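# Four arms sort items into sticker-colored containers

## Task

Put every item inside the container whose color matches the color of the sticker on that item.

## Robot and tools

SETUP. Four identical i2rt Big YAM arms (arm1, arm2, arm3, arm4) share one workspace. Each has six revolute joints, a two-finger gripper and a wrist camera. The wrist camera sits on top of the hand and looks toward the fingertips. Room cameras: cam_room_a1, cam_room_a2, cam_room_b1, cam_room_b2. Wrist cameras: arm1_cam_wrist to arm4_cam_wrist.

FRAME. All poses are in one scene frame. Its origin is on the floor and +z is up; distances are in metres. Feet (base_link) as calibrated: arm1 at (-0.644, +1.377, +0.914) quat_wxyz (+0.682, +0.007, +0.004, +0.731); arm2 at (-0.655, -0.555, +0.928) quat (+0.747, +0.002, +0.000, -0.665); arm3 at (+0.651, -1.332, +0.868) quat (+0.663, -0.004, -0.006, -0.748); arm4 at (+0.648, +0.477, +0.879) quat (+0.687, +0.001, +0.003, +0.727). Each foot faces its own +x. The hand can reach roughly 1.0 m from the joint1 axis. "hand" is the point midway between the finger pads, about 1 cm behind the tips. The fingers point along the hand's +z and open along its y. The printed hand position can be off, more so at long reach.

TOOL move. Every argument is optional. Each arm key (arm1..arm4) holds that arm's own part of the action; an arm left out gets nothing new. Each part holds "joints", "target" (plus optional "speed"), or both.
- "joints": absolute targets by name: joint1_rad -2.879..2.879 (turns the arm about its foot, positive is counter-clockwise from above), joint2_rad 0..3.141 (shoulder), joint3_rad 0..3.019 (elbow), joint4_rad -1.692..1.57 (hand pitch, positive lifts the fingers), joint5_rad -1.57..1.57 (sideways swing, positive is to the arm's right), joint6_rad -2.094..2.094 (roll, positive is clockwise seen from behind), gripper_m 0..0.093 (fingertip gap in metres). When "target" is also given, "joints" may hold only gripper_m.
- "target": an absolute pose list of 7 numbers [x, y, z, qw, qx, qy, qz], scene frame, metres plus unit quaternion, laid out the way the "hand" line prints it. The hand moves in a straight line from its current hand_target toward that pose.
- "speed": top path speed, 0.002 to 0.5 m/s, default 0.25. Rotation is capped at twice that value in rad/s. It is only allowed together with "target".
All motions in one call start together. All hand paths in one call finish together, paced by the slowest. A path lasts 0.5 to 10 s and an action at most 15 s. The controller clips each step to 100 mm and 20 degrees from the measured pose. Expect the hand to lag, overshoot speed near full stretch, and end a centimetre or more off. Paths do not avoid obstacles or other arms. "cameras": a list of camera names, or "all"; [] returns no images. An unknown key or camera makes the call invalid. An out-of-range value gets it refused, and then later move/wait/finished_scene calls in that same reply are skipped.

TOOL wait: seconds 0..10, plus optional cameras. It returns the state. zoom_image: camera plus region [x0, y0, x1, y1] in pixels, at most 504x504; only cameras from the latest images can be zoomed. read_manual gives licence texts only. finished_scene(scene) ends the current scene for good; the goal must stay met without the robots holding anything.

RESULTS. Each arm reports joint_positions, Joint velocities ("within noise" means at rest), joint torques, hand, hand_target, joint_status and hand_status. Joint torques are in joint order; joints 3 and 4 wrap at ±28 N m and read offsets even in free air. The "move" line lists each arm as done or with its worst status. An arm under "as last shown" was not commanded, and its lines read "not commanded". The "pictures" line gives the image order.
Status words: off_target (stopped short and may still push); time_out (the joint holds a nearby target and keeps pushing, and on_its_own lists such joints; send the reported position to relax it); not_followed, "joint command not followed" or "pose unreachable" (a self- or arm-collision check withheld the motion, and the arm may retry later); limit_stop_at_motor_heat (after a heat stop, resend the target).

GRIPPER. Shut on nothing it reads 0.000-0.003. While gripping hard, the reading is up to 0.005 below the object width, or up to 0.002 above on some units. Commanding about 0.005 below the touch reading gives full force, roughly 50-64 N per pad; soft or round items crush more. To release, command well above the reading.

CAUTIONS. Never let items fall to the floor or leave the work area. Don't release an item while it is still moving, and avoid slams. Never let two arms press against each other, including one gripper closing on another's fingers; fingers, housings and cameras of different arms are not protected by the check. Arms keep pushing on contact and can heat up: a MOTOR HOT line appears at 85 °C, and at 100 °C the arm goes limp and drops what it holds for 30-60 s. Stretched poses, held loads and unreachable targets all add heat, even while you are thinking. Objects may be nudged now and then. Time spent thinking also lets the scene run. The first scene is practice and may be skipped with finished_scene.

Each tool is called after "Request:" as name([rows], argument=value, ...), one row to a line, values as JSON.

## Session

Request:
move(arm1={"joints":{"joint1_rad":1.5,"joint2_rad":1.0,"joint3_rad":1.5,"joint4_rad":-1.2,"joint5_rad":0,"joint6_rad":0}}, arm2={"joints":{"joint1_rad":-1.5,"joint2_rad":1.0,"joint3_rad":1.5,"joint4_rad":-1.2,"joint5_rad":0,"joint6_rad":0}}, arm3={"joints":{"joint1_rad":1.5,"joint2_rad":1.0,"joint3_rad":1.5,"joint4_rad":-1.2,"joint5_rad":0,"joint6_rad":0}}, arm4={"joints":{"joint1_rad":-1.5,"joint2_rad":1.0,"joint3_rad":1.5,"joint4_rad":-1.2,"joint5_rad":0,"joint6_rad":0}})

Scene clock: 1.83 s.
Joint torques (N m): arm1=[-1.73 -3.19 12.96 2.21 0.08 0] | arm2=[0.62 -7 12.14 2.61 -0.06 0.2] | arm3=[1.73 -5.01 11 1.28 0.11 -0.12] | arm4=[0.67 -5.36 11.1 1.55 0.04 -0.09]
Motor temperatures (°C): arm1=[21 23 26 23 21 21 21] | arm2=[23 24 25 22 22 20 23] | arm3=[24 23 24 23 24 23 23] | arm4=[22 21 23 22 24 21 24]
Heat: arm1: hottest joint3_rad 26 °C; arm2: hottest joint3_rad 25 °C; arm3: hottest joint1_rad 24 °C; arm4: hottest joint5_rad 24 °C.
move: arm1 done; arm2 done; arm3 done; arm4 done
Joint velocities: within noise
arm1.joint_positions: joint1_rad=+1.496 joint2_rad=+1.005 joint3_rad=+1.475 joint4_rad=-1.214 joint5_rad=-0.002 joint6_rad=+0.008 gripper_m=+0.09400
arm1.joint_status: all done
arm1.hand: x=-1.0335 y=+1.3784 z=+1.4132 quat_wxyz=(+0.000, +0.913, -0.005, -0.409) (m; scene frame)
arm1.hand_target: x=-1.0335 y=+1.3772 z=+1.4307 quat_wxyz=(-0.002, +0.903, +0.000, -0.429) (m; scene frame)
arm1.hand_status: not commanded
arm2.joint_positions: joint1_rad=-1.499 joint2_rad=+1.002 joint3_rad=+1.484 joint4_rad=-1.209 joint5_rad=+0.001 joint6_rad=-0.014 gripper_m=+0.09398
arm2.joint_status: all done
arm2.hand: x=-1.0464 y=-0.6309 z=+1.4268 quat_wxyz=(-0.034, -0.908, -0.093, +0.407) (m; scene frame)
arm2.hand_target: x=-1.0467 y=-0.6306 z=+1.4378 quat_wxyz=(-0.038, -0.903, -0.086, +0.419) (m; scene frame)
arm2.hand_status: not commanded
arm3.joint_positions: joint1_rad=+1.492 joint2_rad=+0.992 joint3_rad=+1.476 joint4_rad=-1.194 joint5_rad=-0.002 joint6_rad=+0.007 gripper_m=+0.09398
arm3.joint_status: all done
arm3.hand: x=+1.0387 y=-1.4035 z=+1.3708 quat_wxyz=(-0.416, -0.091, -0.904, +0.045) (m; scene frame)
arm3.hand_target: x=+1.0408 y=-1.4007 z=+1.3796 quat_wxyz=(-0.421, -0.084, -0.902, +0.046) (m; scene frame)
arm3.hand_status: not commanded
arm4.joint_positions: joint1_rad=-1.500 joint2_rad=+0.999 joint3_rad=+1.465 joint4_rad=-1.211 joint5_rad=+0.001 joint6_rad=+0.014 gripper_m=+0.09398
arm4.joint_status: all done
arm4.hand: x=+1.0433 y=+0.5285 z=+1.3675 quat_wxyz=(-0.398, +0.052, -0.916, -0.026) (m; scene frame)
arm4.hand_target: x=+1.0449 y=+0.5291 z=+1.3876 quat_wxyz=(-0.419, +0.058, -0.906, -0.025) (m; scene frame)
arm4.hand_status: not commanded
pictures: arm1_cam_wrist, arm2_cam_wrist, arm3_cam_wrist, arm4_cam_wrist, cam_room_a1, cam_room_a2, cam_room_b1, cam_room_b2
Images, in order (width x height): arm1_cam_wrist 672x504, arm2_cam_wrist 672x504, arm3_cam_wrist 672x504, arm4_cam_wrist 672x504, cam_room_a1 672x504, cam_room_a2 672x504, cam_room_b1 672x504, cam_room_b2 672x504.

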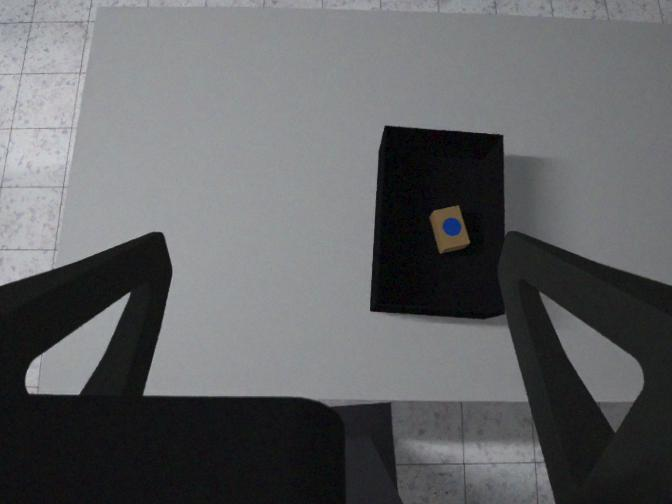

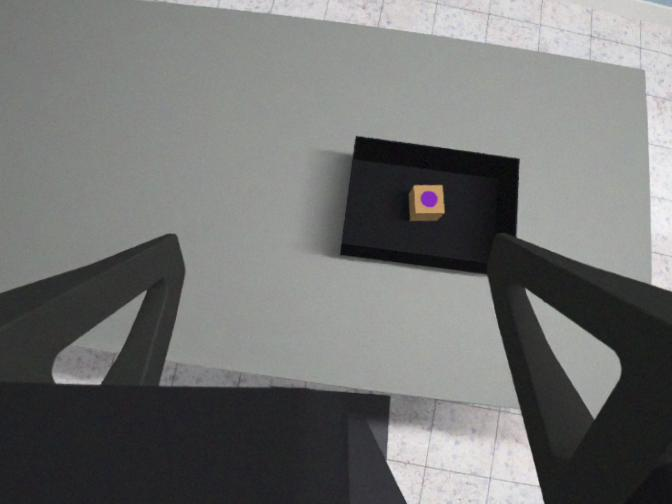

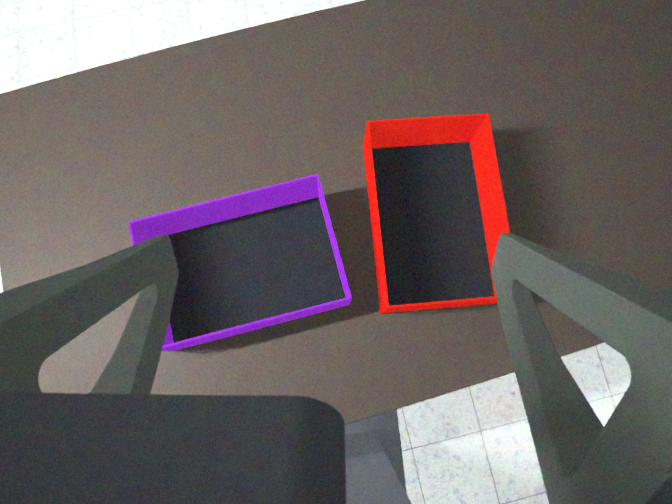

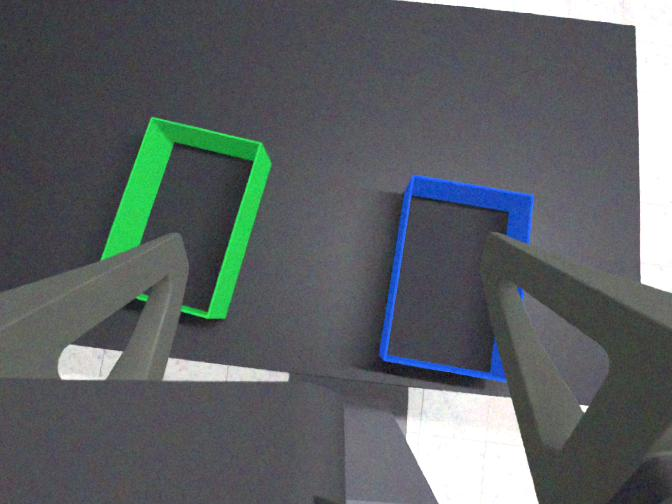

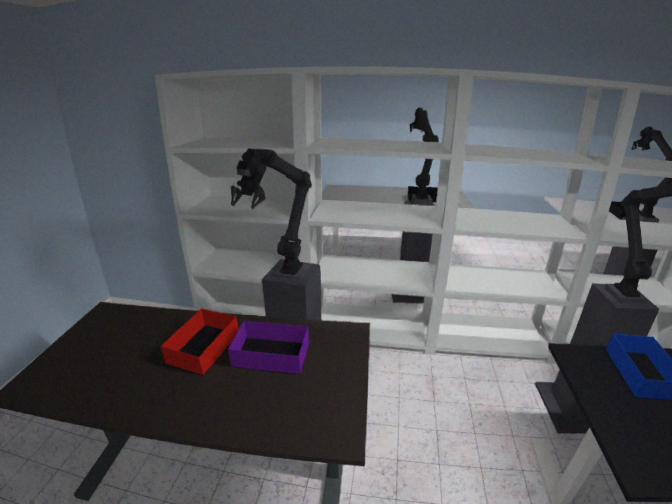

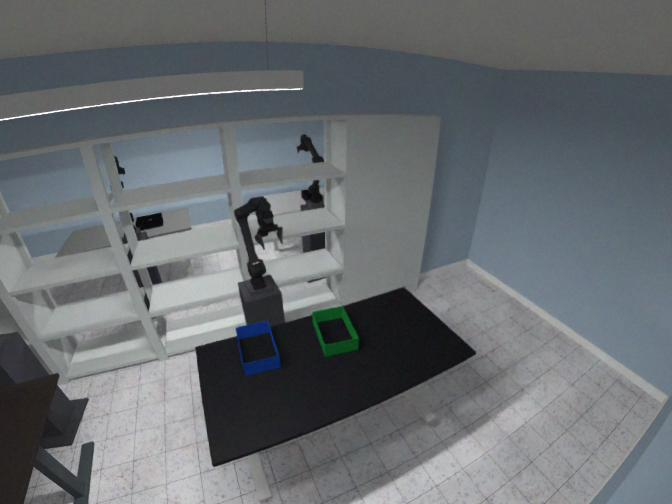

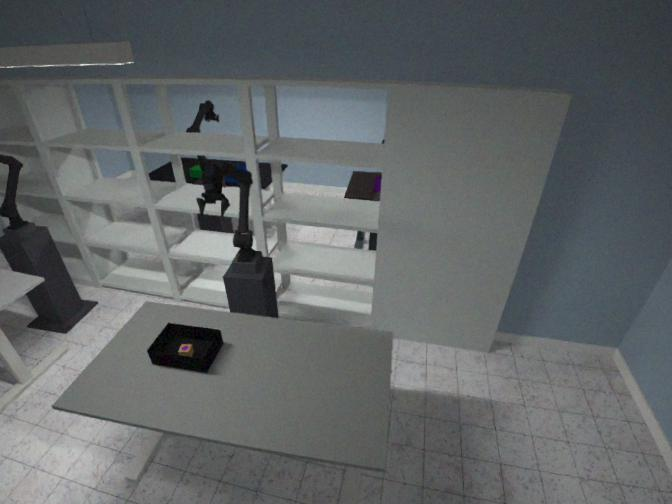

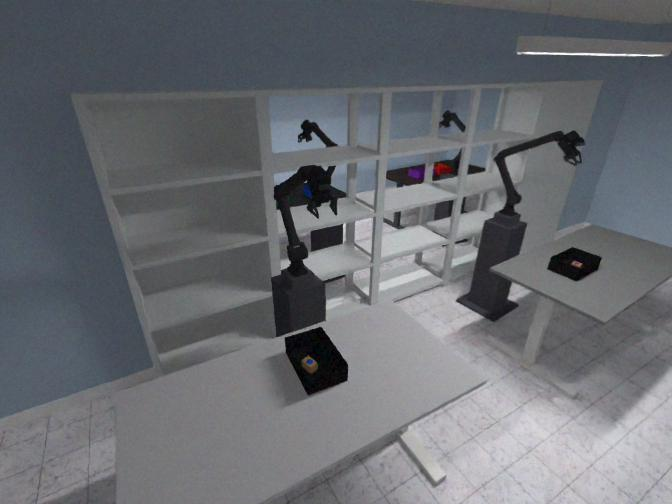

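Request:
move(arm1={"target":[-1.2,1.55,0.86,0,0.989,0.148,0],"speed":0.4}, arm2={"target":[-1.3,-0.535,0.86,0,0.9925,0.122,0],"speed":0.4}, arm3={"joints":{"joint1_rad":-1.99,"joint2_rad":1.03,"joint3_rad":0.456,"joint4_rad":0.386}}, arm4={"joints":{"joint1_rad":0.9,"joint2_rad":1.03,"joint3_rad":0.456,"joint4_rad":0.386}}, cameras=["arm1_cam_wrist","arm2_cam_wrist"])

Scene clock: 16.93 s.
Joint torques (N m): arm1=[-2.73 -17.9 12.08 0.06 0.02 -0.11] | arm2=[0.15 -23.94 12.7 0.08 0.1 -0.1] | arm3=[2.49 -5.77 10.73 2.4 -0.08 0.02] | arm4=[0.79 -6.95 8.18 2.22 0.13 -0.09]
Motor temperatures (°C): arm1=[21 24 28 23 21 21 21] | arm2=[23 24 27 22 22 20 23] | arm3=[24 23 26 23 25 23 23] | arm4=[22 21 27 22 24 21 24]
Heat: arm1: hottest joint3_rad 28 °C; arm2: hottest joint3_rad 27 °C; arm3: hottest joint3_rad 26 °C; arm4: hottest joint3_rad 27 °C.
move: arm1 off_target; arm2 off_target; arm3 done; arm4 done
Joint velocities: within noise
arm1.joint_positions: joint1_rad=+1.210 joint2_rad=+2.145 joint3_rad=+1.433 joint4_rad=-0.923 joint5_rad=+0.001 joint6_rad=-0.588 gripper_m=+0.09400
arm1.joint_status: not commanded
arm1.hand: x=-1.1794 y=+1.5389 z=+0.8398 quat_wxyz=(+0.010, +0.989, +0.147, +0.021) (m; scene frame)
arm1.hand_target: x=-1.1991 y=+1.5498 z=+0.8606 quat_wxyz=(+0.000, +0.989, +0.148, +0.000) (m; scene frame)
arm1.hand_status: off_target (0.031 m and 2.7 deg from the pose sent, 0.603 m and 51.2 deg at the start)
arm2.joint_positions: joint1_rad=-1.712 joint2_rad=+2.263 joint3_rad=+1.677 joint4_rad=-1.011 joint5_rad=-0.006 joint6_rad=-0.261 gripper_m=+0.09398
arm2.joint_status: not commanded
arm2.hand: x=-1.2820 y=-0.5402 z=+0.8485 quat_wxyz=(-0.004, -0.993, -0.118, -0.014) (m; scene frame)
arm2.hand_target: x=-1.2992 y=-0.5350 z=+0.8604 quat_wxyz=(+0.000, -0.993, -0.122, +0.000) (m; scene frame)
arm2.hand_status: off_target (0.022 m and 1.7 deg from the pose sent, 0.628 m and 48.2 deg at the start)
arm3.joint_positions: joint1_rad=-2.004 joint2_rad=+1.029 joint3_rad=+0.427 joint4_rad=+0.373 joint5_rad=+0.002 joint6_rad=-0.008 gripper_m=+0.09392
arm3.joint_status: all done
arm3.hand: x=+0.2777 y=-1.0967 z=+1.0819 quat_wxyz=(+0.168, -0.755, +0.216, +0.595) (m; scene frame)
arm3.hand_target: x=+0.2671 y=-1.0979 z=+1.1005 quat_wxyz=(+0.165, -0.744, +0.210, +0.613) (m; scene frame)
arm3.hand_status: not commanded
arm4.joint_positions: joint1_rad=+0.901 joint2_rad=+1.040 joint3_rad=+0.456 joint4_rad=+0.366 joint5_rad=-0.002 joint6_rad=+0.012 gripper_m=+0.09401
arm4.joint_status: all done
arm4.hand: x=+0.2831 y=+0.7361 z=+1.1076 quat_wxyz=(-0.183, +0.741, -0.241, -0.599) (m; scene frame)
arm4.hand_target: x=+0.2836 y=+0.7364 z=+1.1167 quat_wxyz=(-0.191, +0.733, -0.234, -0.609) (m; scene frame)
arm4.hand_status: not commanded
pictures: arm1_cam_wrist, arm2_cam_wrist
Images, in order (width x height): arm1_cam_wrist 672x504, arm2_cam_wrist 672x504.

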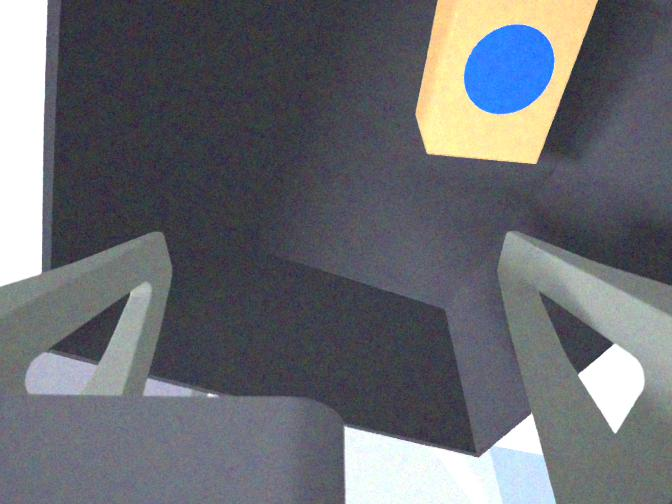

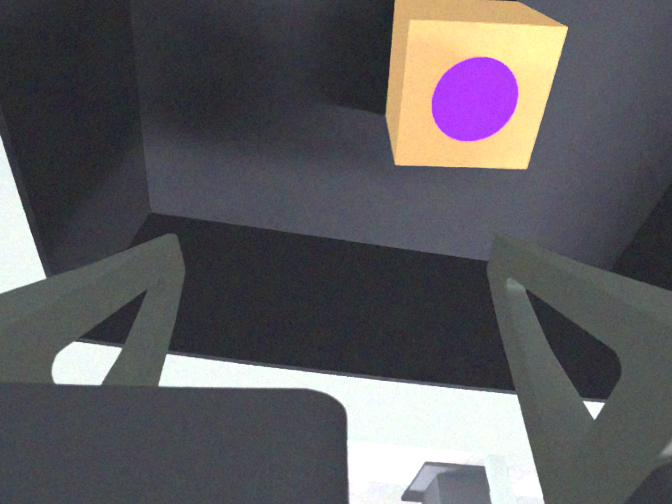

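Request:
move(arm1={"target":[-1.243,1.622,0.8,0,0.9936,0.113,0]}, arm2={"target":[-1.307,-0.476,0.8,0,0.9925,0.122,0]}, cameras=["arm1_cam_wrist","arm2_cam_wrist"])

Scene clock: 26.80 s.
Joint torques (N m): arm1=[-1.85 -19.19 12.56 -0.02 0.03 -0.07] | arm2=[1.26 -23.06 12.29 0.98 0.02 -0.09] | arm3=[2.43 -5.77 10.74 2.39 -0.09 0.01] | arm4=[0.44 -6.95 8.23 2.24 0.13 -0.04]
Motor temperatures (°C): arm1=[21 24 29 23 21 21 21] | arm2=[23 24 28 22 22 20 23] | arm3=[24 23 27 23 25 23 23] | arm4=[22 21 28 22 24 21 24]
Heat: arm1: hottest joint3_rad 29 °C; arm2: hottest joint3_rad 28 °C; arm3: hottest joint3_rad 27 °C; arm4: hottest joint3_rad 28 °C.
move: arm1 off_target; arm2 off_target
Joint velocities: within noise
arm1.joint_positions: joint1_rad=+1.118 joint2_rad=+2.362 joint3_rad=+1.688 joint4_rad=-0.945 joint5_rad=+0.002 joint6_rad=-0.605 gripper_m=+0.09398
arm1.joint_status: not commanded
arm1.hand: x=-1.2252 y=+1.6127 z=+0.7881 quat_wxyz=(+0.009, +0.994, +0.110, +0.014) (m; scene frame)
arm1.hand_target: x=-1.2423 y=+1.6217 z=+0.8005 quat_wxyz=(+0.000, +0.994, +0.113, +0.000) (m; scene frame)
arm1.hand_status: off_target (0.023 m and 1.9 deg from the pose sent, 0.112 m and 4.8 deg at the start)
arm2.joint_positions: joint1_rad=-1.816 joint2_rad=+2.367 joint3_rad=+1.722 joint4_rad=-0.960 joint5_rad=-0.005 joint6_rad=-0.350 gripper_m=+0.09398
arm2.joint_status: not commanded
arm2.hand: x=-1.2866 y=-0.4737 z=+0.7989 quat_wxyz=(-0.005, -0.994, -0.110, -0.017) (m; scene frame)
arm2.hand_target: x=-1.3062 y=-0.4761 z=+0.8005 quat_wxyz=(+0.000, -0.993, -0.122, +0.000) (m; scene frame)
arm2.hand_status: off_target (0.021 m and 2.4 deg from the pose sent, 0.084 m and 1.7 deg at the start)
arm3, arm4: as last shown
arm4.hand: x=+0.2831 y=+0.7361 z=+1.1077 quat_wxyz=(-0.183, +0.741, -0.241, -0.600) (m; scene frame)
arm4.hand_target: x=+0.2836 y=+0.7365 z=+1.1167 quat_wxyz=(-0.191, +0.733, -0.234, -0.609) (m; scene frame)
pictures: arm1_cam_wrist, arm2_cam_wrist
Images, in order (width x height): arm1_cam_wrist 672x504, arm2_cam_wrist 672x504.

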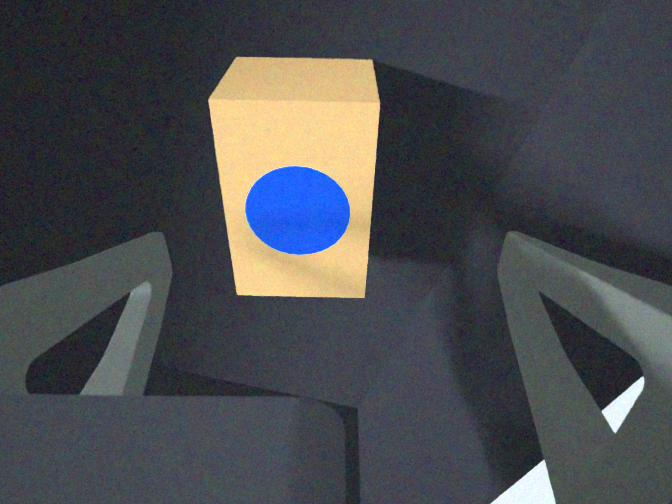

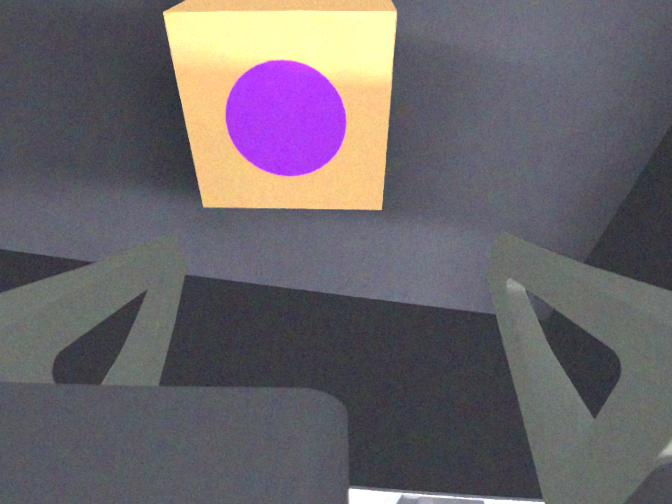

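Request:
move(arm1={"target":[-1.222,1.607,0.745,0,0.9936,0.113,0],"speed":0.12}, arm2={"target":[-1.315,-0.494,0.752,0,0.9925,0.122,0],"speed":0.12}, cameras=["arm1_cam_wrist","arm2_cam_wrist"])

Scene clock: 34.93 s.
Joint torques (N m): arm1=[-1.44 -18.55 7.46 0.88 0.04 0.07] | arm2=[0.97 -23.12 11.85 1.13 0 0.19] | arm3=[2.2 -5.48 10.77 2.39 -0.09 0.01] | arm4=[0.97 -7.06 8.14 2.17 0.13 -0.09]
Motor temperatures (°C): arm1=[21 25 30 23 21 21 21] | arm2=[23 25 29 22 22 20 23] | arm3=[24 23 28 23 24 23 23] | arm4=[22 21 29 22 24 21 24]
Heat: arm1: hottest joint3_rad 30 °C; arm2: hottest joint3_rad 29 °C; arm3: hottest joint3_rad 28 °C; arm4: hottest joint3_rad 29 °C.
move: arm1 done; arm2 off_target
Joint velocities: within noise
arm1.joint_positions: joint1_rad=+1.129 joint2_rad=+2.396 joint3_rad=+1.640 joint4_rad=-0.831 joint5_rad=+0.002 joint6_rad=-0.604 gripper_m=+0.09398
arm1.joint_status: not commanded
arm1.hand: x=-1.2236 y=+1.6044 z=+0.7534 quat_wxyz=(+0.001, +0.993, +0.115, +0.000) (m; scene frame)
arm1.hand_target: x=-1.2218 y=+1.6070 z=+0.7450 quat_wxyz=(+0.000, +0.994, +0.113, +0.000) (m; scene frame)
arm1.hand_status: done (0.009 m and 0.3 deg from the pose sent, 0.044 m and 1.9 deg at the start)
arm2.joint_positions: joint1_rad=-1.783 joint2_rad=+2.457 joint3_rad=+1.765 joint4_rad=-0.909 joint5_rad=-0.005 joint6_rad=-0.349 gripper_m=+0.09398
arm2.joint_status: not commanded
arm2.hand: x=-1.2966 y=-0.4936 z=+0.7551 quat_wxyz=(-0.004, -0.992, -0.126, -0.015) (m; scene frame)
arm2.hand_target: x=-1.3142 y=-0.4942 z=+0.7526 quat_wxyz=(+0.000, -0.993, -0.122, +0.000) (m; scene frame)
arm2.hand_status: off_target (0.019 m and 1.9 deg from the pose sent, 0.058 m and 2.4 deg at the start)
arm3, arm4: as last shown
pictures: arm1_cam_wrist, arm2_cam_wrist
Images, in order (width x height): arm1_cam_wrist 672x504, arm2_cam_wrist 672x504.

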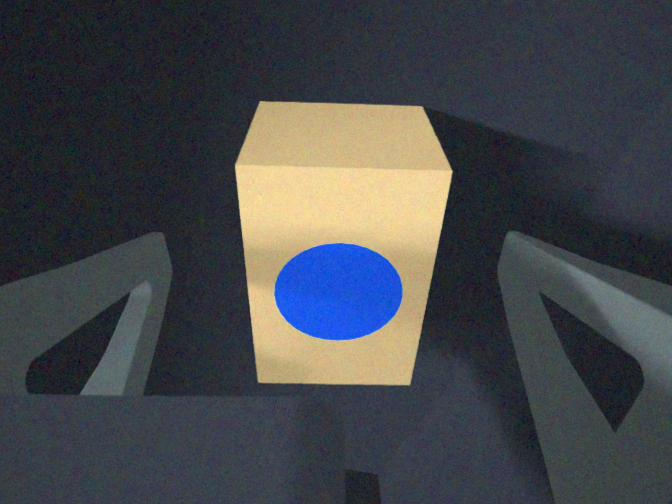

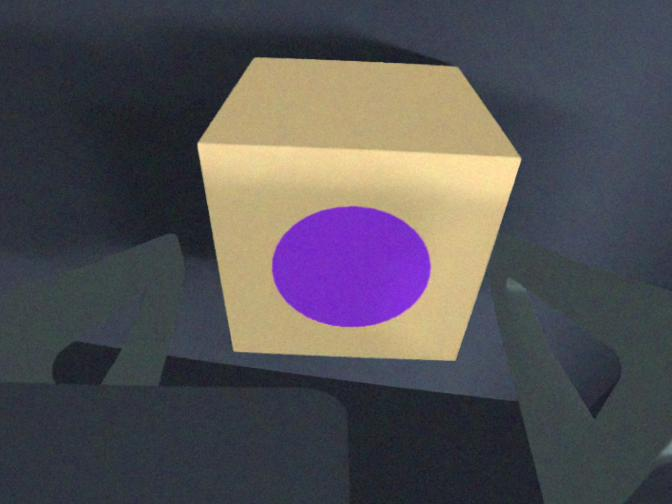

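Request:
move(arm1={"target":[-1.205,1.61,0.718,0,0.9936,0.113,0],"speed":0.12}, arm2={"target":[-1.302,-0.488,0.732,0,0.9925,0.122,0],"speed":0.12}, cameras=[])

Request:
move(arm1={"joints":{"gripper_m":0.046}}, arm2={"joints":{"gripper_m":0.046}}, cameras=["arm1_cam_wrist","arm2_cam_wrist"])

Scene clock: 40.00 s.
Joint torques (N m): arm1=[-2.55 -17.26 7.02 0.95 0.15 -0.07] | arm2=[0.26 -22.3 8.05 1.35 0.01 0.09] | arm3=[2.32 -5.77 10.77 2.4 -0.07 0.02] | arm4=[1.38 -7.3 8.14 2.32 0.16 -0.07]
Motor temperatures (°C): arm1=[21 25 30 23 21 21 21] | arm2=[23 25 29 22 22 20 23] | arm3=[24 23 28 23 24 23 23] | arm4=[22 21 29 22 24 21 24]
Heat: arm1: hottest joint3_rad 30 °C; arm2: hottest joint3_rad 29 °C; arm3: hottest joint3_rad 28 °C; arm4: hottest joint3_rad 29 °C.
move: arm1 off_target; arm2 off_target
Joint velocities: within noise
arm1.joint_positions: joint1_rad=+1.121 joint2_rad=+2.414 joint3_rad=+1.594 joint4_rad=-0.759 joint5_rad=-0.001 joint6_rad=-0.609 gripper_m=+0.09397
arm1.joint_status: not commanded
arm1.hand: x=-1.2114 y=+1.6041 z=+0.7302 quat_wxyz=(+0.000, +0.993, +0.114, -0.004) (m; scene frame)
arm1.hand_target: x=-1.2047 y=+1.6097 z=+0.7181 quat_wxyz=(+0.000, +0.994, +0.113, +0.000) (m; scene frame)
arm1.hand_status: off_target (0.015 m and 0.5 deg from the pose sent, 0.040 m and 0.3 deg at the start)
arm2.joint_positions: joint1_rad=-1.783 joint2_rad=+2.457 joint3_rad=+1.765 joint4_rad=-0.856 joint5_rad=-0.005 joint6_rad=-0.349 gripper_m=+0.09398
arm2.joint_status: not commanded
arm2.hand: x=-1.3097 y=-0.4923 z=+0.7551 quat_wxyz=(+0.002, -0.992, -0.126, +0.011) (m; scene frame)
arm2.hand_target: x=-1.3012 y=-0.4882 z=+0.7326 quat_wxyz=(+0.000, -0.993, -0.122, +0.000) (m; scene frame)
arm2.hand_status: off_target (0.025 m and 1.3 deg from the pose sent, 0.024 m and 1.9 deg at the start)
arm3, arm4: as last shown
pictures: none
No camera images: "cameras" was empty.

Scene clock: 40.60 s.
Joint torques (N m): arm1=[-2.49 -17.38 7.05 0.99 0.13 -0.05] | arm2=[0.15 -22.36 8.08 1.31 0.02 0.08] | arm3=[2.32 -5.71 10.8 2.33 -0.09 0.02] | arm4=[0.91 -7.18 8.17 2.21 0.13 -0.08]
Motor temperatures (°C): arm1=[21 25 30 23 21 21 21] | arm2=[23 25 29 22 22 20 23] | arm3=[24 23 29 23 24 23 23] | arm4=[22 21 29 22 24 21 24]
Heat: arm1: hottest joint3_rad 30 °C; arm2: hottest joint3_rad 29 °C; arm3: hottest joint3_rad 29 °C; arm4: hottest joint3_rad 29 °C.
move: arm1 done; arm2 off_target
Joint velocities: within noise
arm1.joint_positions: joint1_rad=+1.121 joint2_rad=+2.414 joint3_rad=+1.594 joint4_rad=-0.759 joint5_rad=-0.001 joint6_rad=-0.611 gripper_m=+0.04607
arm1.joint_status: all done
arm1.hand: x=-1.2114 y=+1.6040 z=+0.7302 quat_wxyz=(+0.000, +0.993, +0.115, -0.004) (m; scene frame)
arm1.hand_target: x=-1.2047 y=+1.6098 z=+0.7181 quat_wxyz=(+0.000, +0.994, +0.113, +0.000) (m; scene frame)
arm1.hand_status: not commanded
arm2.joint_positions: joint1_rad=-1.783 joint2_rad=+2.457 joint3_rad=+1.765 joint4_rad=-0.855 joint5_rad=-0.005 joint6_rad=-0.349 gripper_m=+0.05272
arm2.joint_status: gripper_m off_target (ended at +0.05275, target +0.04600)
arm2.hand: x=-1.3098 y=-0.4923 z=+0.7551 quat_wxyz=(+0.002, -0.992, -0.126, +0.011) (m; scene frame)
arm2.hand_target: x=-1.3012 y=-0.4882 z=+0.7326 quat_wxyz=(+0.000, -0.993, -0.122, +0.000) (m; scene frame)
arm2.hand_status: not commanded
arm3, arm4: as last shown
pictures: arm1_cam_wrist, arm2_cam_wrist
Images, in order (width x height): arm1_cam_wrist 672x504, arm2_cam_wrist 672x504.

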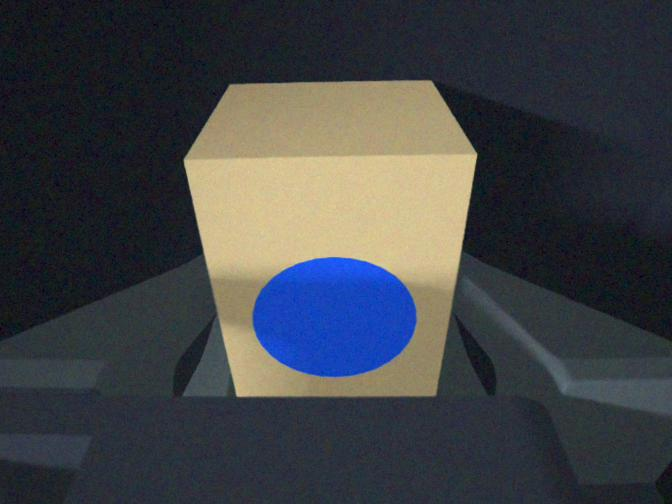

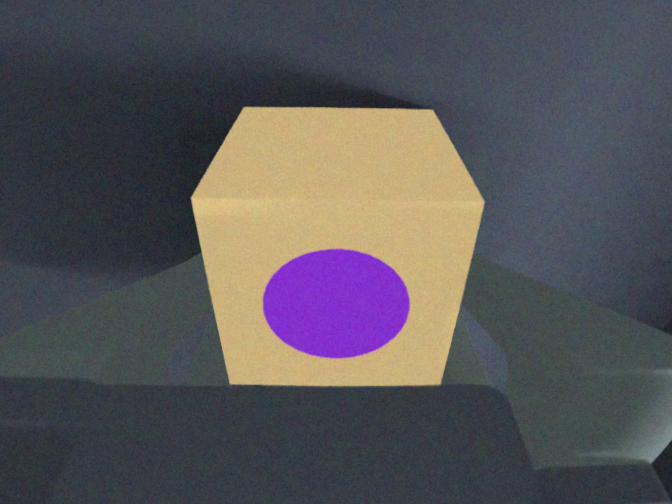

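Request:
move(arm1={"joints":{"gripper_m":0.037}}, cameras=[])

Request:
move(arm1={"target":[-1.19,1.6,0.95,0,0.9936,0.113,0],"speed":0.3}, arm2={"target":[-1.28,-0.488,0.95,0,0.9925,0.122,0],"speed":0.3}, cameras=["arm1_cam_wrist","arm2_cam_wrist"])

Request:
move(arm1={"joints":{"joint2_rad":0.534,"joint3_rad":1.403,"joint4_rad":-1.2,"joint5_rad":0,"joint6_rad":0}}, arm2={"joints":{"joint2_rad":0.534,"joint3_rad":1.403,"joint4_rad":-1.2,"joint5_rad":0,"joint6_rad":0}}, cameras=[])

Request:
move(arm1={"joints":{"joint1_rad":-2.25,"joint4_rad":-0.8}}, arm2={"joints":{"joint1_rad":0.923,"joint4_rad":-0.8}}, cameras=[])

Request:
move(arm1={"target":[-0.29,1.13,1.15,0.626,0.226,0.720,-0.196],"speed":0.3}, arm2={"target":[-0.284,-0.773,1.15,0.633,0.198,0.729,-0.172],"speed":0.3}, cameras=["arm1_cam_wrist","arm2_cam_wrist","cam_room_a1"])

Scene clock: 52.03 s.
Joint torques (N m): arm1=[-2.61 -17.79 6.82 0.92 0.13 -0.03] | arm2=[0.21 -22.42 8.08 1.31 0.01 0.08] | arm3=[2.37 -5.71 10.77 2.39 -0.08 0.01] | arm4=[0.85 -6.95 8.1 2.19 0.15 -0.06]
Motor temperatures (°C): arm1=[21 25 29 23 21 21 21] | arm2=[23 26 28 22 22 20 23] | arm3=[24 23 29 23 24 23 23] | arm4=[22 22 30 22 24 21 24]
Heat: arm1: hottest joint3_rad 29 °C; arm2: hottest joint3_rad 28 °C; arm3: hottest joint3_rad 29 °C; arm4: hottest joint3_rad 30 °C.
move: arm1 off_target
Joint velocities: within noise
arm1.joint_positions: joint1_rad=+1.121 joint2_rad=+2.414 joint3_rad=+1.594 joint4_rad=-0.759 joint5_rad=-0.001 joint6_rad=-0.611 gripper_m=+0.04385
arm1.joint_status: gripper_m off_target (ended at +0.04388, target +0.03700)
arm1.hand: x=-1.2114 y=+1.6041 z=+0.7302 quat_wxyz=(+0.000, +0.993, +0.115, -0.004) (m; scene frame)
arm1.hand_target: x=-1.2047 y=+1.6098 z=+0.7181 quat_wxyz=(+0.000, +0.994, +0.113, +0.000) (m; scene frame)
arm1.hand_status: not commanded
arm2, arm3, arm4: as last shown
pictures: none
No camera images: "cameras" was empty.

Scene clock: 53.47 s.
Joint torques (N m): arm1=[-1.32 -16.56 13.14 -0.05 0.02 0.03] | arm2=[-0.09 -22.07 11.11 0.21 0.01 0.04] | arm3=[2.2 -5.71 10.84 2.36 -0.09 0.02] | arm4=[0.73 -6.65 8.23 2.18 0.12 -0.08]
Motor temperatures (°C): arm1=[21 25 29 23 21 21 21] | arm2=[23 26 29 22 22 20 23] | arm3=[24 23 29 23 24 23 23] | arm4=[22 22 30 22 24 21 24]
Heat: arm1: hottest joint3_rad 29 °C; arm2: hottest joint3_rad 29 °C; arm3: hottest joint3_rad 29 °C; arm4: hottest joint3_rad 30 °C.
move: arm1 off_target; arm2 done
Joint velocities: within noise
arm1.joint_positions: joint1_rad=+1.121 joint2_rad=+2.028 joint3_rad=+1.531 joint4_rad=-1.121 joint5_rad=+0.002 joint6_rad=-0.611 gripper_m=+0.04385
arm1.joint_status: not commanded
arm1.hand: x=-1.1759 y=+1.5914 z=+0.9353 quat_wxyz=(+0.008, +0.993, +0.115, +0.014) (m; scene frame)
arm1.hand_target: x=-1.1893 y=+1.5998 z=+0.9501 quat_wxyz=(+0.000, +0.994, +0.113, +0.000) (m; scene frame)
arm1.hand_status: off_target (0.022 m and 1.9 deg from the pose sent, 0.221 m and 0.5 deg at the start)
arm2.joint_positions: joint1_rad=-1.786 joint2_rad=+2.105 joint3_rad=+1.696 joint4_rad=-1.153 joint5_rad=-0.005 joint6_rad=-0.349 gripper_m=+0.05272
arm2.joint_status: not commanded
arm2.hand: x=-1.2779 y=-0.4946 z=+0.9514 quat_wxyz=(+0.000, -0.992, -0.125, +0.004) (m; scene frame)
arm2.hand_target: x=-1.2799 y=-0.4879 z=+0.9500 quat_wxyz=(+0.000, -0.993, -0.122, +0.000) (m; scene frame)
arm2.hand_status: done (0.007 m and 0.6 deg from the pose sent, 0.197 m and 1.4 deg at the start)
arm3, arm4: as last shown
pictures: arm1_cam_wrist, arm2_cam_wrist
Images, in order (width x height): arm1_cam_wrist 672x504, arm2_cam_wrist 672x504.

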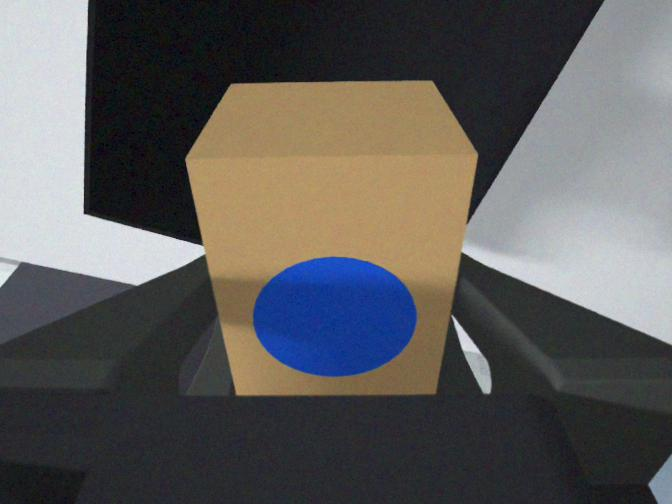

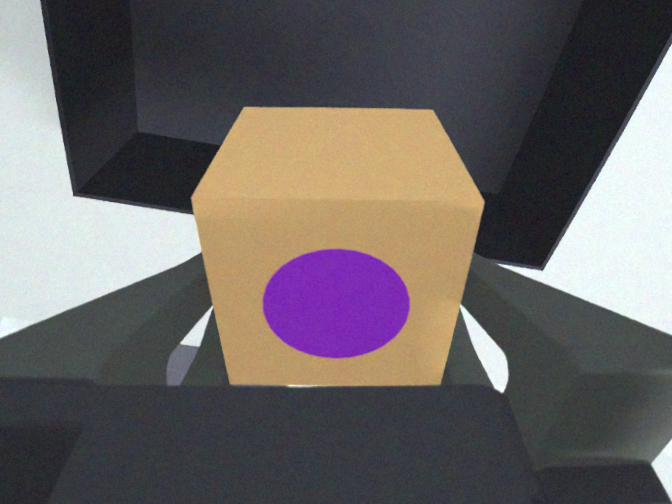

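Scene clock: 55.27 s.
Joint torques (N m): arm1=[-1.96 5.89 9.66 1.44 -0.09 0.11] | arm2=[-0.15 2.26 8.8 2.21 0.14 0.22] | arm3=[2.37 -5.77 10.78 2.36 -0.09 0.01] | arm4=[0.67 -7.12 8.18 2.17 0.13 -0.07]
Motor temperatures (°C): arm1=[21 25 29 23 21 21 21] | arm2=[23 26 29 22 22 20 23] | arm3=[24 23 29 23 24 23 23] | arm4=[22 22 30 22 24 21 24]
Heat: arm1: hottest joint3_rad 29 °C; arm2: hottest joint3_rad 29 °C; arm3: hottest joint3_rad 29 °C; arm4: hottest joint3_rad 30 °C.
move: arm1 done; arm2 done
Joint velocities: within noise
arm1.joint_positions: joint1_rad=+1.121 joint2_rad=+0.529 joint3_rad=+1.389 joint4_rad=-1.193 joint5_rad=+0.002 joint6_rad=-0.008 gripper_m=+0.04387
arm1.joint_status: all done
arm1.hand: x=-0.8299 y=+1.4548 z=+1.5066 quat_wxyz=(-0.113, +0.796, -0.152, -0.575) (m; scene frame)
arm1.hand_target: x=-0.8283 y=+1.4549 z=+1.5108 quat_wxyz=(-0.111, +0.794, -0.156, -0.577) (m; scene frame)
arm1.hand_status: not commanded
arm2.joint_positions: joint1_rad=-1.786 joint2_rad=+0.535 joint3_rad=+1.401 joint4_rad=-1.192 joint5_rad=-0.004 joint6_rad=-0.015 gripper_m=+0.05271
arm2.joint_status: all done
arm2.hand: x=-0.8662 y=-0.5368 z=+1.5222 quat_wxyz=(+0.033, -0.812, +0.031, +0.582) (m; scene frame)
arm2.hand_target: x=-0.8646 y=-0.5343 z=+1.5212 quat_wxyz=(+0.032, -0.813, +0.043, +0.579) (m; scene frame)
arm2.hand_status: not commanded
arm3, arm4: as last shown
pictures: none
No camera images: "cameras" was empty.

Scene clock: 57.73 s.
Joint torques (N m): arm1=[-2.43 5.6 9.81 2.67 -0.02 0.12] | arm2=[1.08 2.37 8.77 3.67 0.03 0.21] | arm3=[2.43 -5.77 10.76 2.39 -0.09 0.02] | arm4=[1.2 -6.89 8.32 2.19 0.14 -0.07]
Motor temperatures (°C): arm1=[21 25 29 23 21 21 21] | arm2=[23 26 29 22 22 20 23] | arm3=[24 23 30 23 24 23 23] | arm4=[22 22 30 22 24 21 24]
Heat: arm1: hottest joint3_rad 29 °C; arm2: hottest joint3_rad 29 °C; arm3: hottest joint3_rad 30 °C; arm4: hottest joint3_rad 30 °C.
move: arm1 done; arm2 done
Joint velocities: within noise
arm1.joint_positions: joint1_rad=-2.242 joint2_rad=+0.529 joint3_rad=+1.389 joint4_rad=-0.826 joint5_rad=+0.001 joint6_rad=-0.007 gripper_m=+0.04391
arm1.joint_status: all done
arm1.hand: x=-0.4488 y=+1.2479 z=+1.5890 quat_wxyz=(-0.680, -0.203, -0.670, +0.217) (m; scene frame)
arm1.hand_target: x=-0.4511 y=+1.2478 z=+1.6013 quat_wxyz=(-0.692, -0.204, -0.656, +0.220) (m; scene frame)
arm1.hand_status: not commanded
arm2.joint_positions: joint1_rad=+0.918 joint2_rad=+0.535 joint3_rad=+1.401 joint4_rad=-0.827 joint5_rad=-0.001 joint6_rad=-0.015 gripper_m=+0.05277
arm2.joint_status: all done
arm2.hand: x=-0.4641 y=-0.6720 z=+1.6108 quat_wxyz=(-0.694, -0.180, -0.669, +0.194) (m; scene frame)
arm2.hand_target: x=-0.4647 y=-0.6705 z=+1.6185 quat_wxyz=(-0.706, -0.180, -0.658, +0.191) (m; scene frame)
arm2.hand_status: not commanded
arm3.joint_positions: joint1_rad=-2.004 joint2_rad=+1.029 joint3_rad=+0.427 joint4_rad=+0.373 joint5_rad=+0.002 joint6_rad=-0.008 gripper_m=+0.09392
arm3.joint_status: not commanded
arm3.hand: x=+0.2777 y=-1.0967 z=+1.0819 quat_wxyz=(+0.168, -0.755, +0.216, +0.595) (m; scene frame)
arm3.hand_target: x=+0.2671 y=-1.0979 z=+1.1005 quat_wxyz=(+0.165, -0.744, +0.210, +0.613) (m; scene frame)
arm3.hand_status: not commanded
arm4.joint_positions: joint1_rad=+0.901 joint2_rad=+1.040 joint3_rad=+0.456 joint4_rad=+0.366 joint5_rad=-0.002 joint6_rad=+0.012 gripper_m=+0.09401
arm4.joint_status: not commanded
arm4.hand: x=+0.2831 y=+0.7361 z=+1.1077 quat_wxyz=(-0.183, +0.741, -0.241, -0.600) (m; scene frame)
arm4.hand_target: x=+0.2836 y=+0.7365 z=+1.1167 quat_wxyz=(-0.191, +0.733, -0.234, -0.609) (m; scene frame)
arm4.hand_status: not commanded
pictures: none
No camera images: "cameras" was empty.

Scene clock: 60.20 s.
Joint torques (N m): arm1=[-2.73 -3.31 11.12 2.84 -0.05 0.15] | arm2=[1.49 -6.77 9.77 3.77 0.15 0.19] | arm3=[2.26 -5.71 10.78 2.36 -0.09 0.03] | arm4=[0.38 -7.06 8.32 2.07 0.16 -0.1]
Motor temperatures (°C): arm1=[21 25 30 23 21 21 21] | arm2=[23 26 29 22 22 20 24] | arm3=[24 23 30 23 24 23 23] | arm4=[22 22 30 22 24 21 24]
Heat: arm1: hottest joint3_rad 30 °C; arm2: hottest joint3_rad 29 °C; arm3: hottest joint3_rad 30 °C; arm4: hottest joint3_rad 30 °C.
move: arm1 off_target; arm2 done
Joint velocities: within noise
arm1.joint_positions: joint1_rad=-2.245 joint2_rad=+0.981 joint3_rad=+0.383 joint4_rad=+0.426 joint5_rad=-0.008 joint6_rad=-0.002 gripper_m=+0.04391
arm1.joint_status: not commanded
arm1.hand: x=-0.2896 y=+1.1352 z=+1.1337 quat_wxyz=(-0.609, -0.224, -0.737, +0.190) (m; scene frame)
arm1.hand_target: x=-0.2901 y=+1.1302 z=+1.1501 quat_wxyz=(-0.626, -0.226, -0.720, +0.196) (m; scene frame)
arm1.hand_status: off_target (0.017 m and 2.8 deg from the pose sent, 0.481 m and 9.2 deg at the start)
arm2.joint_positions: joint1_rad=+0.919 joint2_rad=+1.034 joint3_rad=+0.374 joint4_rad=+0.488 joint5_rad=+0.001 joint6_rad=-0.015 gripper_m=+0.05277
arm2.joint_status: not commanded
arm2.hand: x=-0.2852 y=-0.7761 z=+1.1423 quat_wxyz=(-0.620, -0.198, -0.739, +0.174) (m; scene frame)
arm2.hand_target: x=-0.2840 y=-0.7730 z=+1.1500 quat_wxyz=(-0.633, -0.198, -0.729, +0.172) (m; scene frame)
arm2.hand_status: done (0.008 m and 1.9 deg from the pose sent, 0.505 m and 10.3 deg at the start)
arm3, arm4: as last shown
pictures: arm1_cam_wrist, arm2_cam_wrist, cam_room_a1
Images, in order (width x height): arm1_cam_wrist 672x504, arm2_cam_wrist 672x504, cam_room_a1 672x504.

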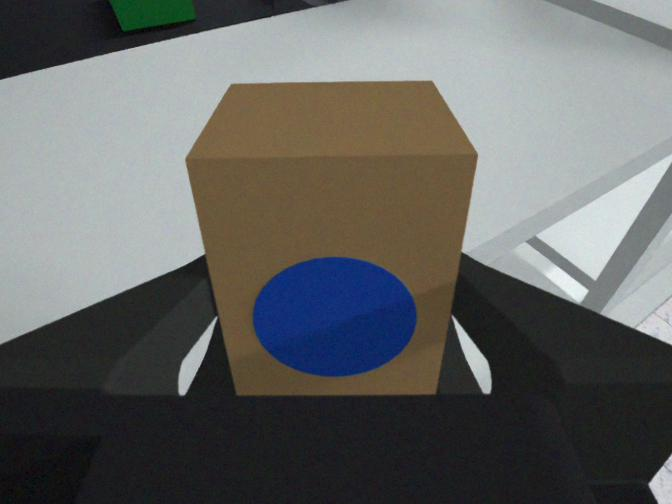

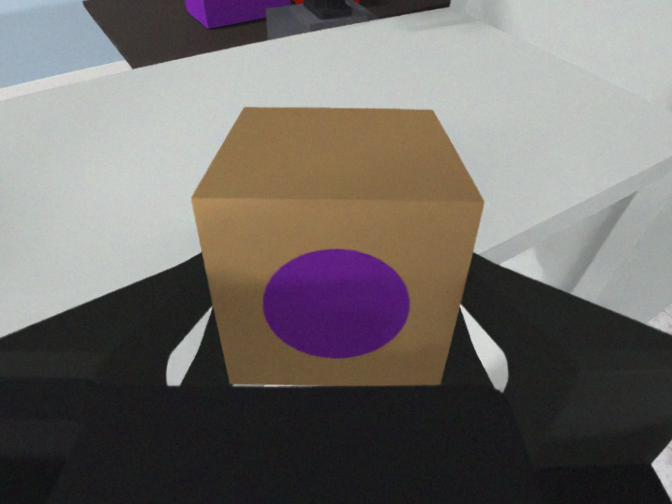

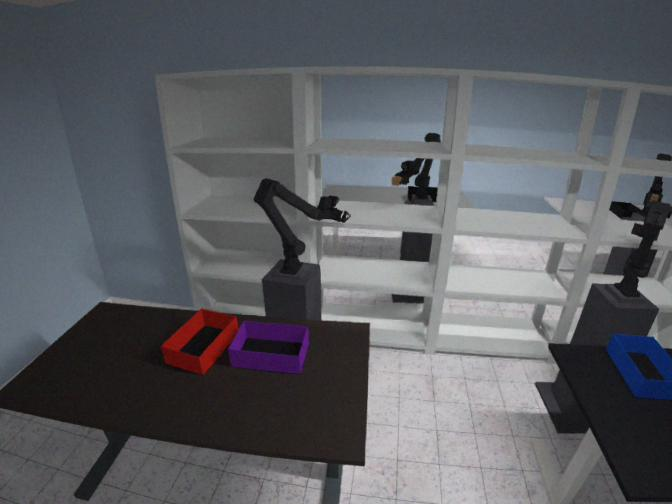

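Request:
move(arm1={"target":[-0.02,0.945,1.12,0.626,0.226,0.720,-0.196],"speed":0.25}, arm2={"target":[-0.025,-0.923,1.11,0.633,0.198,0.729,-0.172],"speed":0.25}, cameras=[])

Request:
move(arm1={"target":[-0.02,0.945,1.035,0.626,0.226,0.720,-0.196],"speed":0.12}, arm2={"target":[-0.025,-0.923,1.03,0.633,0.198,0.729,-0.172],"speed":0.12}, cameras=["cam_room_a1","cam_room_a2","arm3_cam_wrist","arm4_cam_wrist"])

Request:
zoom_image(camera="cam_room_a1", region=[310, 140, 470, 240])

Request:
zoom_image(camera="cam_room_a2", region=[230, 160, 350, 250])

Scene clock: 70.67 s.
Joint torques (N m): arm1=[-2.43 -15.85 14.63 1.61 0.09 0.07] | arm2=[1.49 -17.61 13.68 2.15 0.14 0.18] | arm3=[2.32 -5.66 10.77 2.36 -0.09 0.03] | arm4=[0.91 -7 8.31 2.14 0.13 -0.09]
Motor temperatures (°C): arm1=[21 25 30 23 21 21 22] | arm2=[23 26 29 22 22 20 24] | arm3=[24 23 30 23 24 23 23] | arm4=[22 22 30 22 24 21 24]
Heat: arm1: hottest joint3_rad 30 °C; arm2: hottest joint3_rad 29 °C; arm3: hottest joint3_rad 30 °C; arm4: hottest joint3_rad 30 °C.
move: arm1 off_target; arm2 off_target
Joint velocities: within noise
arm1.joint_positions: joint1_rad=-2.245 joint2_rad=+1.871 joint3_rad=+1.194 joint4_rad=+0.508 joint5_rad=-0.003 joint6_rad=-0.001 gripper_m=+0.04391
arm1.joint_status: not commanded
arm1.hand: x=-0.0333 y=+0.9563 z=+1.0941 quat_wxyz=(-0.609, -0.226, -0.735, +0.192) (m; scene frame)
arm1.hand_target: x=-0.0218 y=+0.9463 z=+1.1203 quat_wxyz=(-0.626, -0.226, -0.720, +0.196) (m; scene frame)
arm1.hand_status: off_target (0.031 m and 2.6 deg from the pose sent, 0.330 m and 2.8 deg at the start)
arm2.joint_positions: joint1_rad=+0.920 joint2_rad=+1.857 joint3_rad=+1.092 joint4_rad=+0.601 joint5_rad=+0.002 joint6_rad=-0.015 gripper_m=+0.05277
arm2.joint_status: not commanded
arm2.hand: x=-0.0427 y=-0.9191 z=+1.0984 quat_wxyz=(-0.623, -0.198, -0.736, +0.175) (m; scene frame)
arm2.hand_target: x=-0.0262 y=-0.9223 z=+1.1104 quat_wxyz=(-0.633, -0.198, -0.728, +0.172) (m; scene frame)
arm2.hand_status: off_target (0.022 m and 1.4 deg from the pose sent, 0.301 m and 1.9 deg at the start)
arm3, arm4: as last shown
pictures: none
No camera images: "cameras" was empty.

Scene clock: 72.03 s.
Joint torques (N m): arm1=[-1.9 -16.38 10.69 2.86 0.11 0.12] | arm2=[1.55 -18.61 10.54 3.73 0.11 0.17] | arm3=[2.26 -5.6 10.8 2.39 -0.09 0.01] | arm4=[0.85 -7 8.36 2.25 0.13 -0.07]
Motor temperatures (°C): arm1=[21 25 30 23 21 21 22] | arm2=[23 26 29 22 22 20 24] | arm3=[24 23 30 23 24 23 23] | arm4=[22 22 30 22 24 21 24]
Heat: arm1: hottest joint3_rad 30 °C; arm2: hottest joint3_rad 29 °C; arm3: hottest joint3_rad 30 °C; arm4: hottest joint3_rad 30 °C.
move: arm1 off_target; arm2 off_target
Joint velocities: within noise
arm1.joint_positions: joint1_rad=-2.245 joint2_rad=+2.026 joint3_rad=+1.194 joint4_rad=+0.662 joint5_rad=-0.002 joint6_rad=-0.001 gripper_m=+0.04391
arm1.joint_status: not commanded
arm1.hand: x=-0.0264 y=+0.9506 z=+1.0197 quat_wxyz=(-0.609, -0.226, -0.735, +0.193) (m; scene frame)
arm1.hand_target: x=-0.0205 y=+0.9454 z=+1.0350 quat_wxyz=(-0.626, -0.226, -0.720, +0.196) (m; scene frame)
arm1.hand_status: off_target (0.017 m and 2.6 deg from the pose sent, 0.062 m and 2.6 deg at the start)
arm2.joint_positions: joint1_rad=+0.920 joint2_rad=+2.015 joint3_rad=+1.092 joint4_rad=+0.744 joint5_rad=+0.002 joint6_rad=-0.013 gripper_m=+0.05277
arm2.joint_status: not commanded
arm2.hand: x=-0.0371 y=-0.9221 z=+1.0228 quat_wxyz=(-0.617, -0.199, -0.741, +0.173) (m; scene frame)
arm2.hand_target: x=-0.0256 y=-0.9227 z=+1.0301 quat_wxyz=(-0.633, -0.198, -0.729, +0.172) (m; scene frame)
arm2.hand_status: off_target (0.014 m and 2.3 deg from the pose sent, 0.071 m and 1.5 deg at the start)
arm3, arm4: as last shown
pictures: arm3_cam_wrist, arm4_cam_wrist, cam_room_a1, cam_room_a2
Images, in order (width x height): arm3_cam_wrist 672x504, arm4_cam_wrist 672x504, cam_room_a1 672x504, cam_room_a2 672x504.

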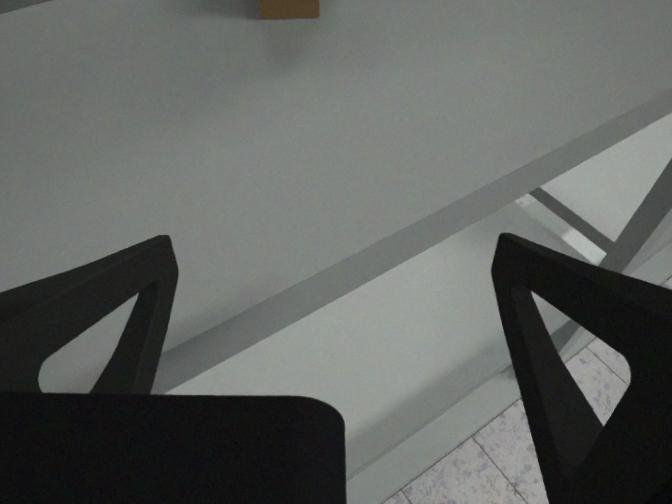

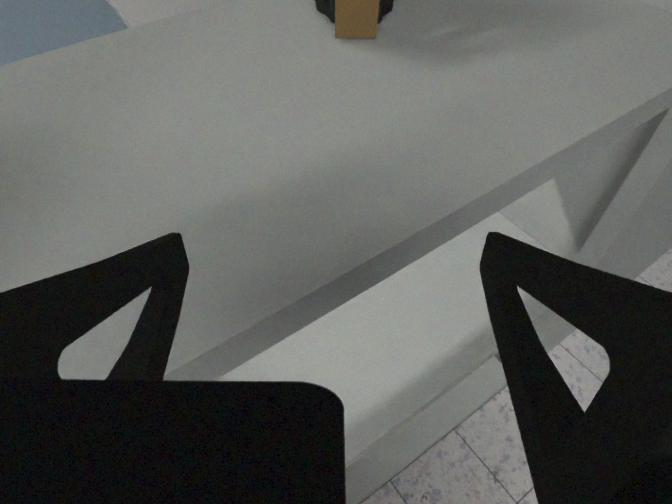

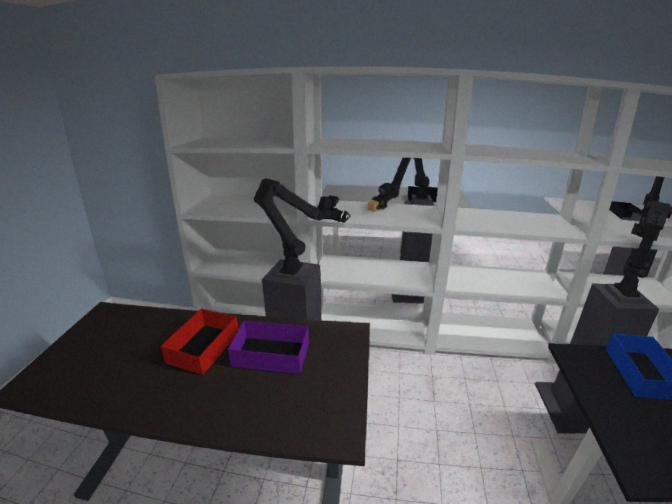

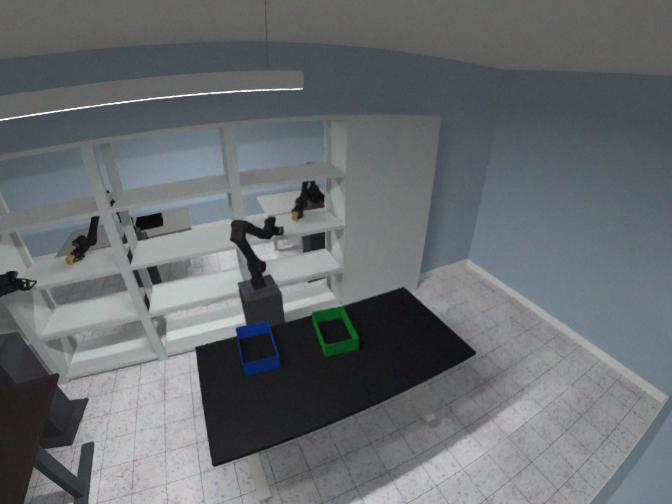

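Scaled by 3.150.

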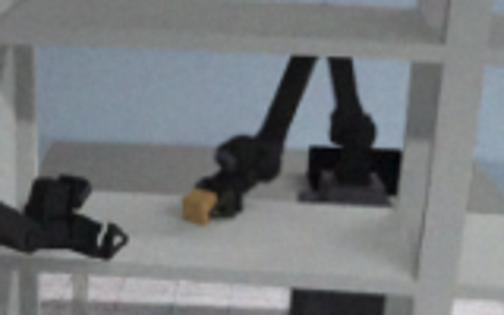

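Scaled by 4.200.

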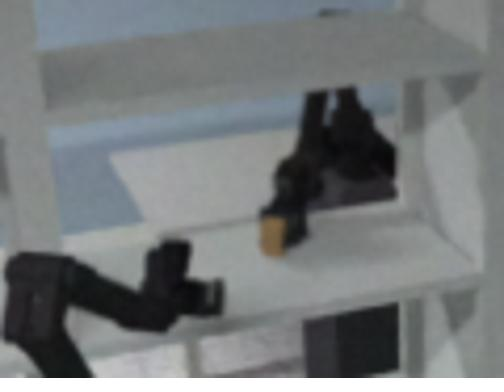

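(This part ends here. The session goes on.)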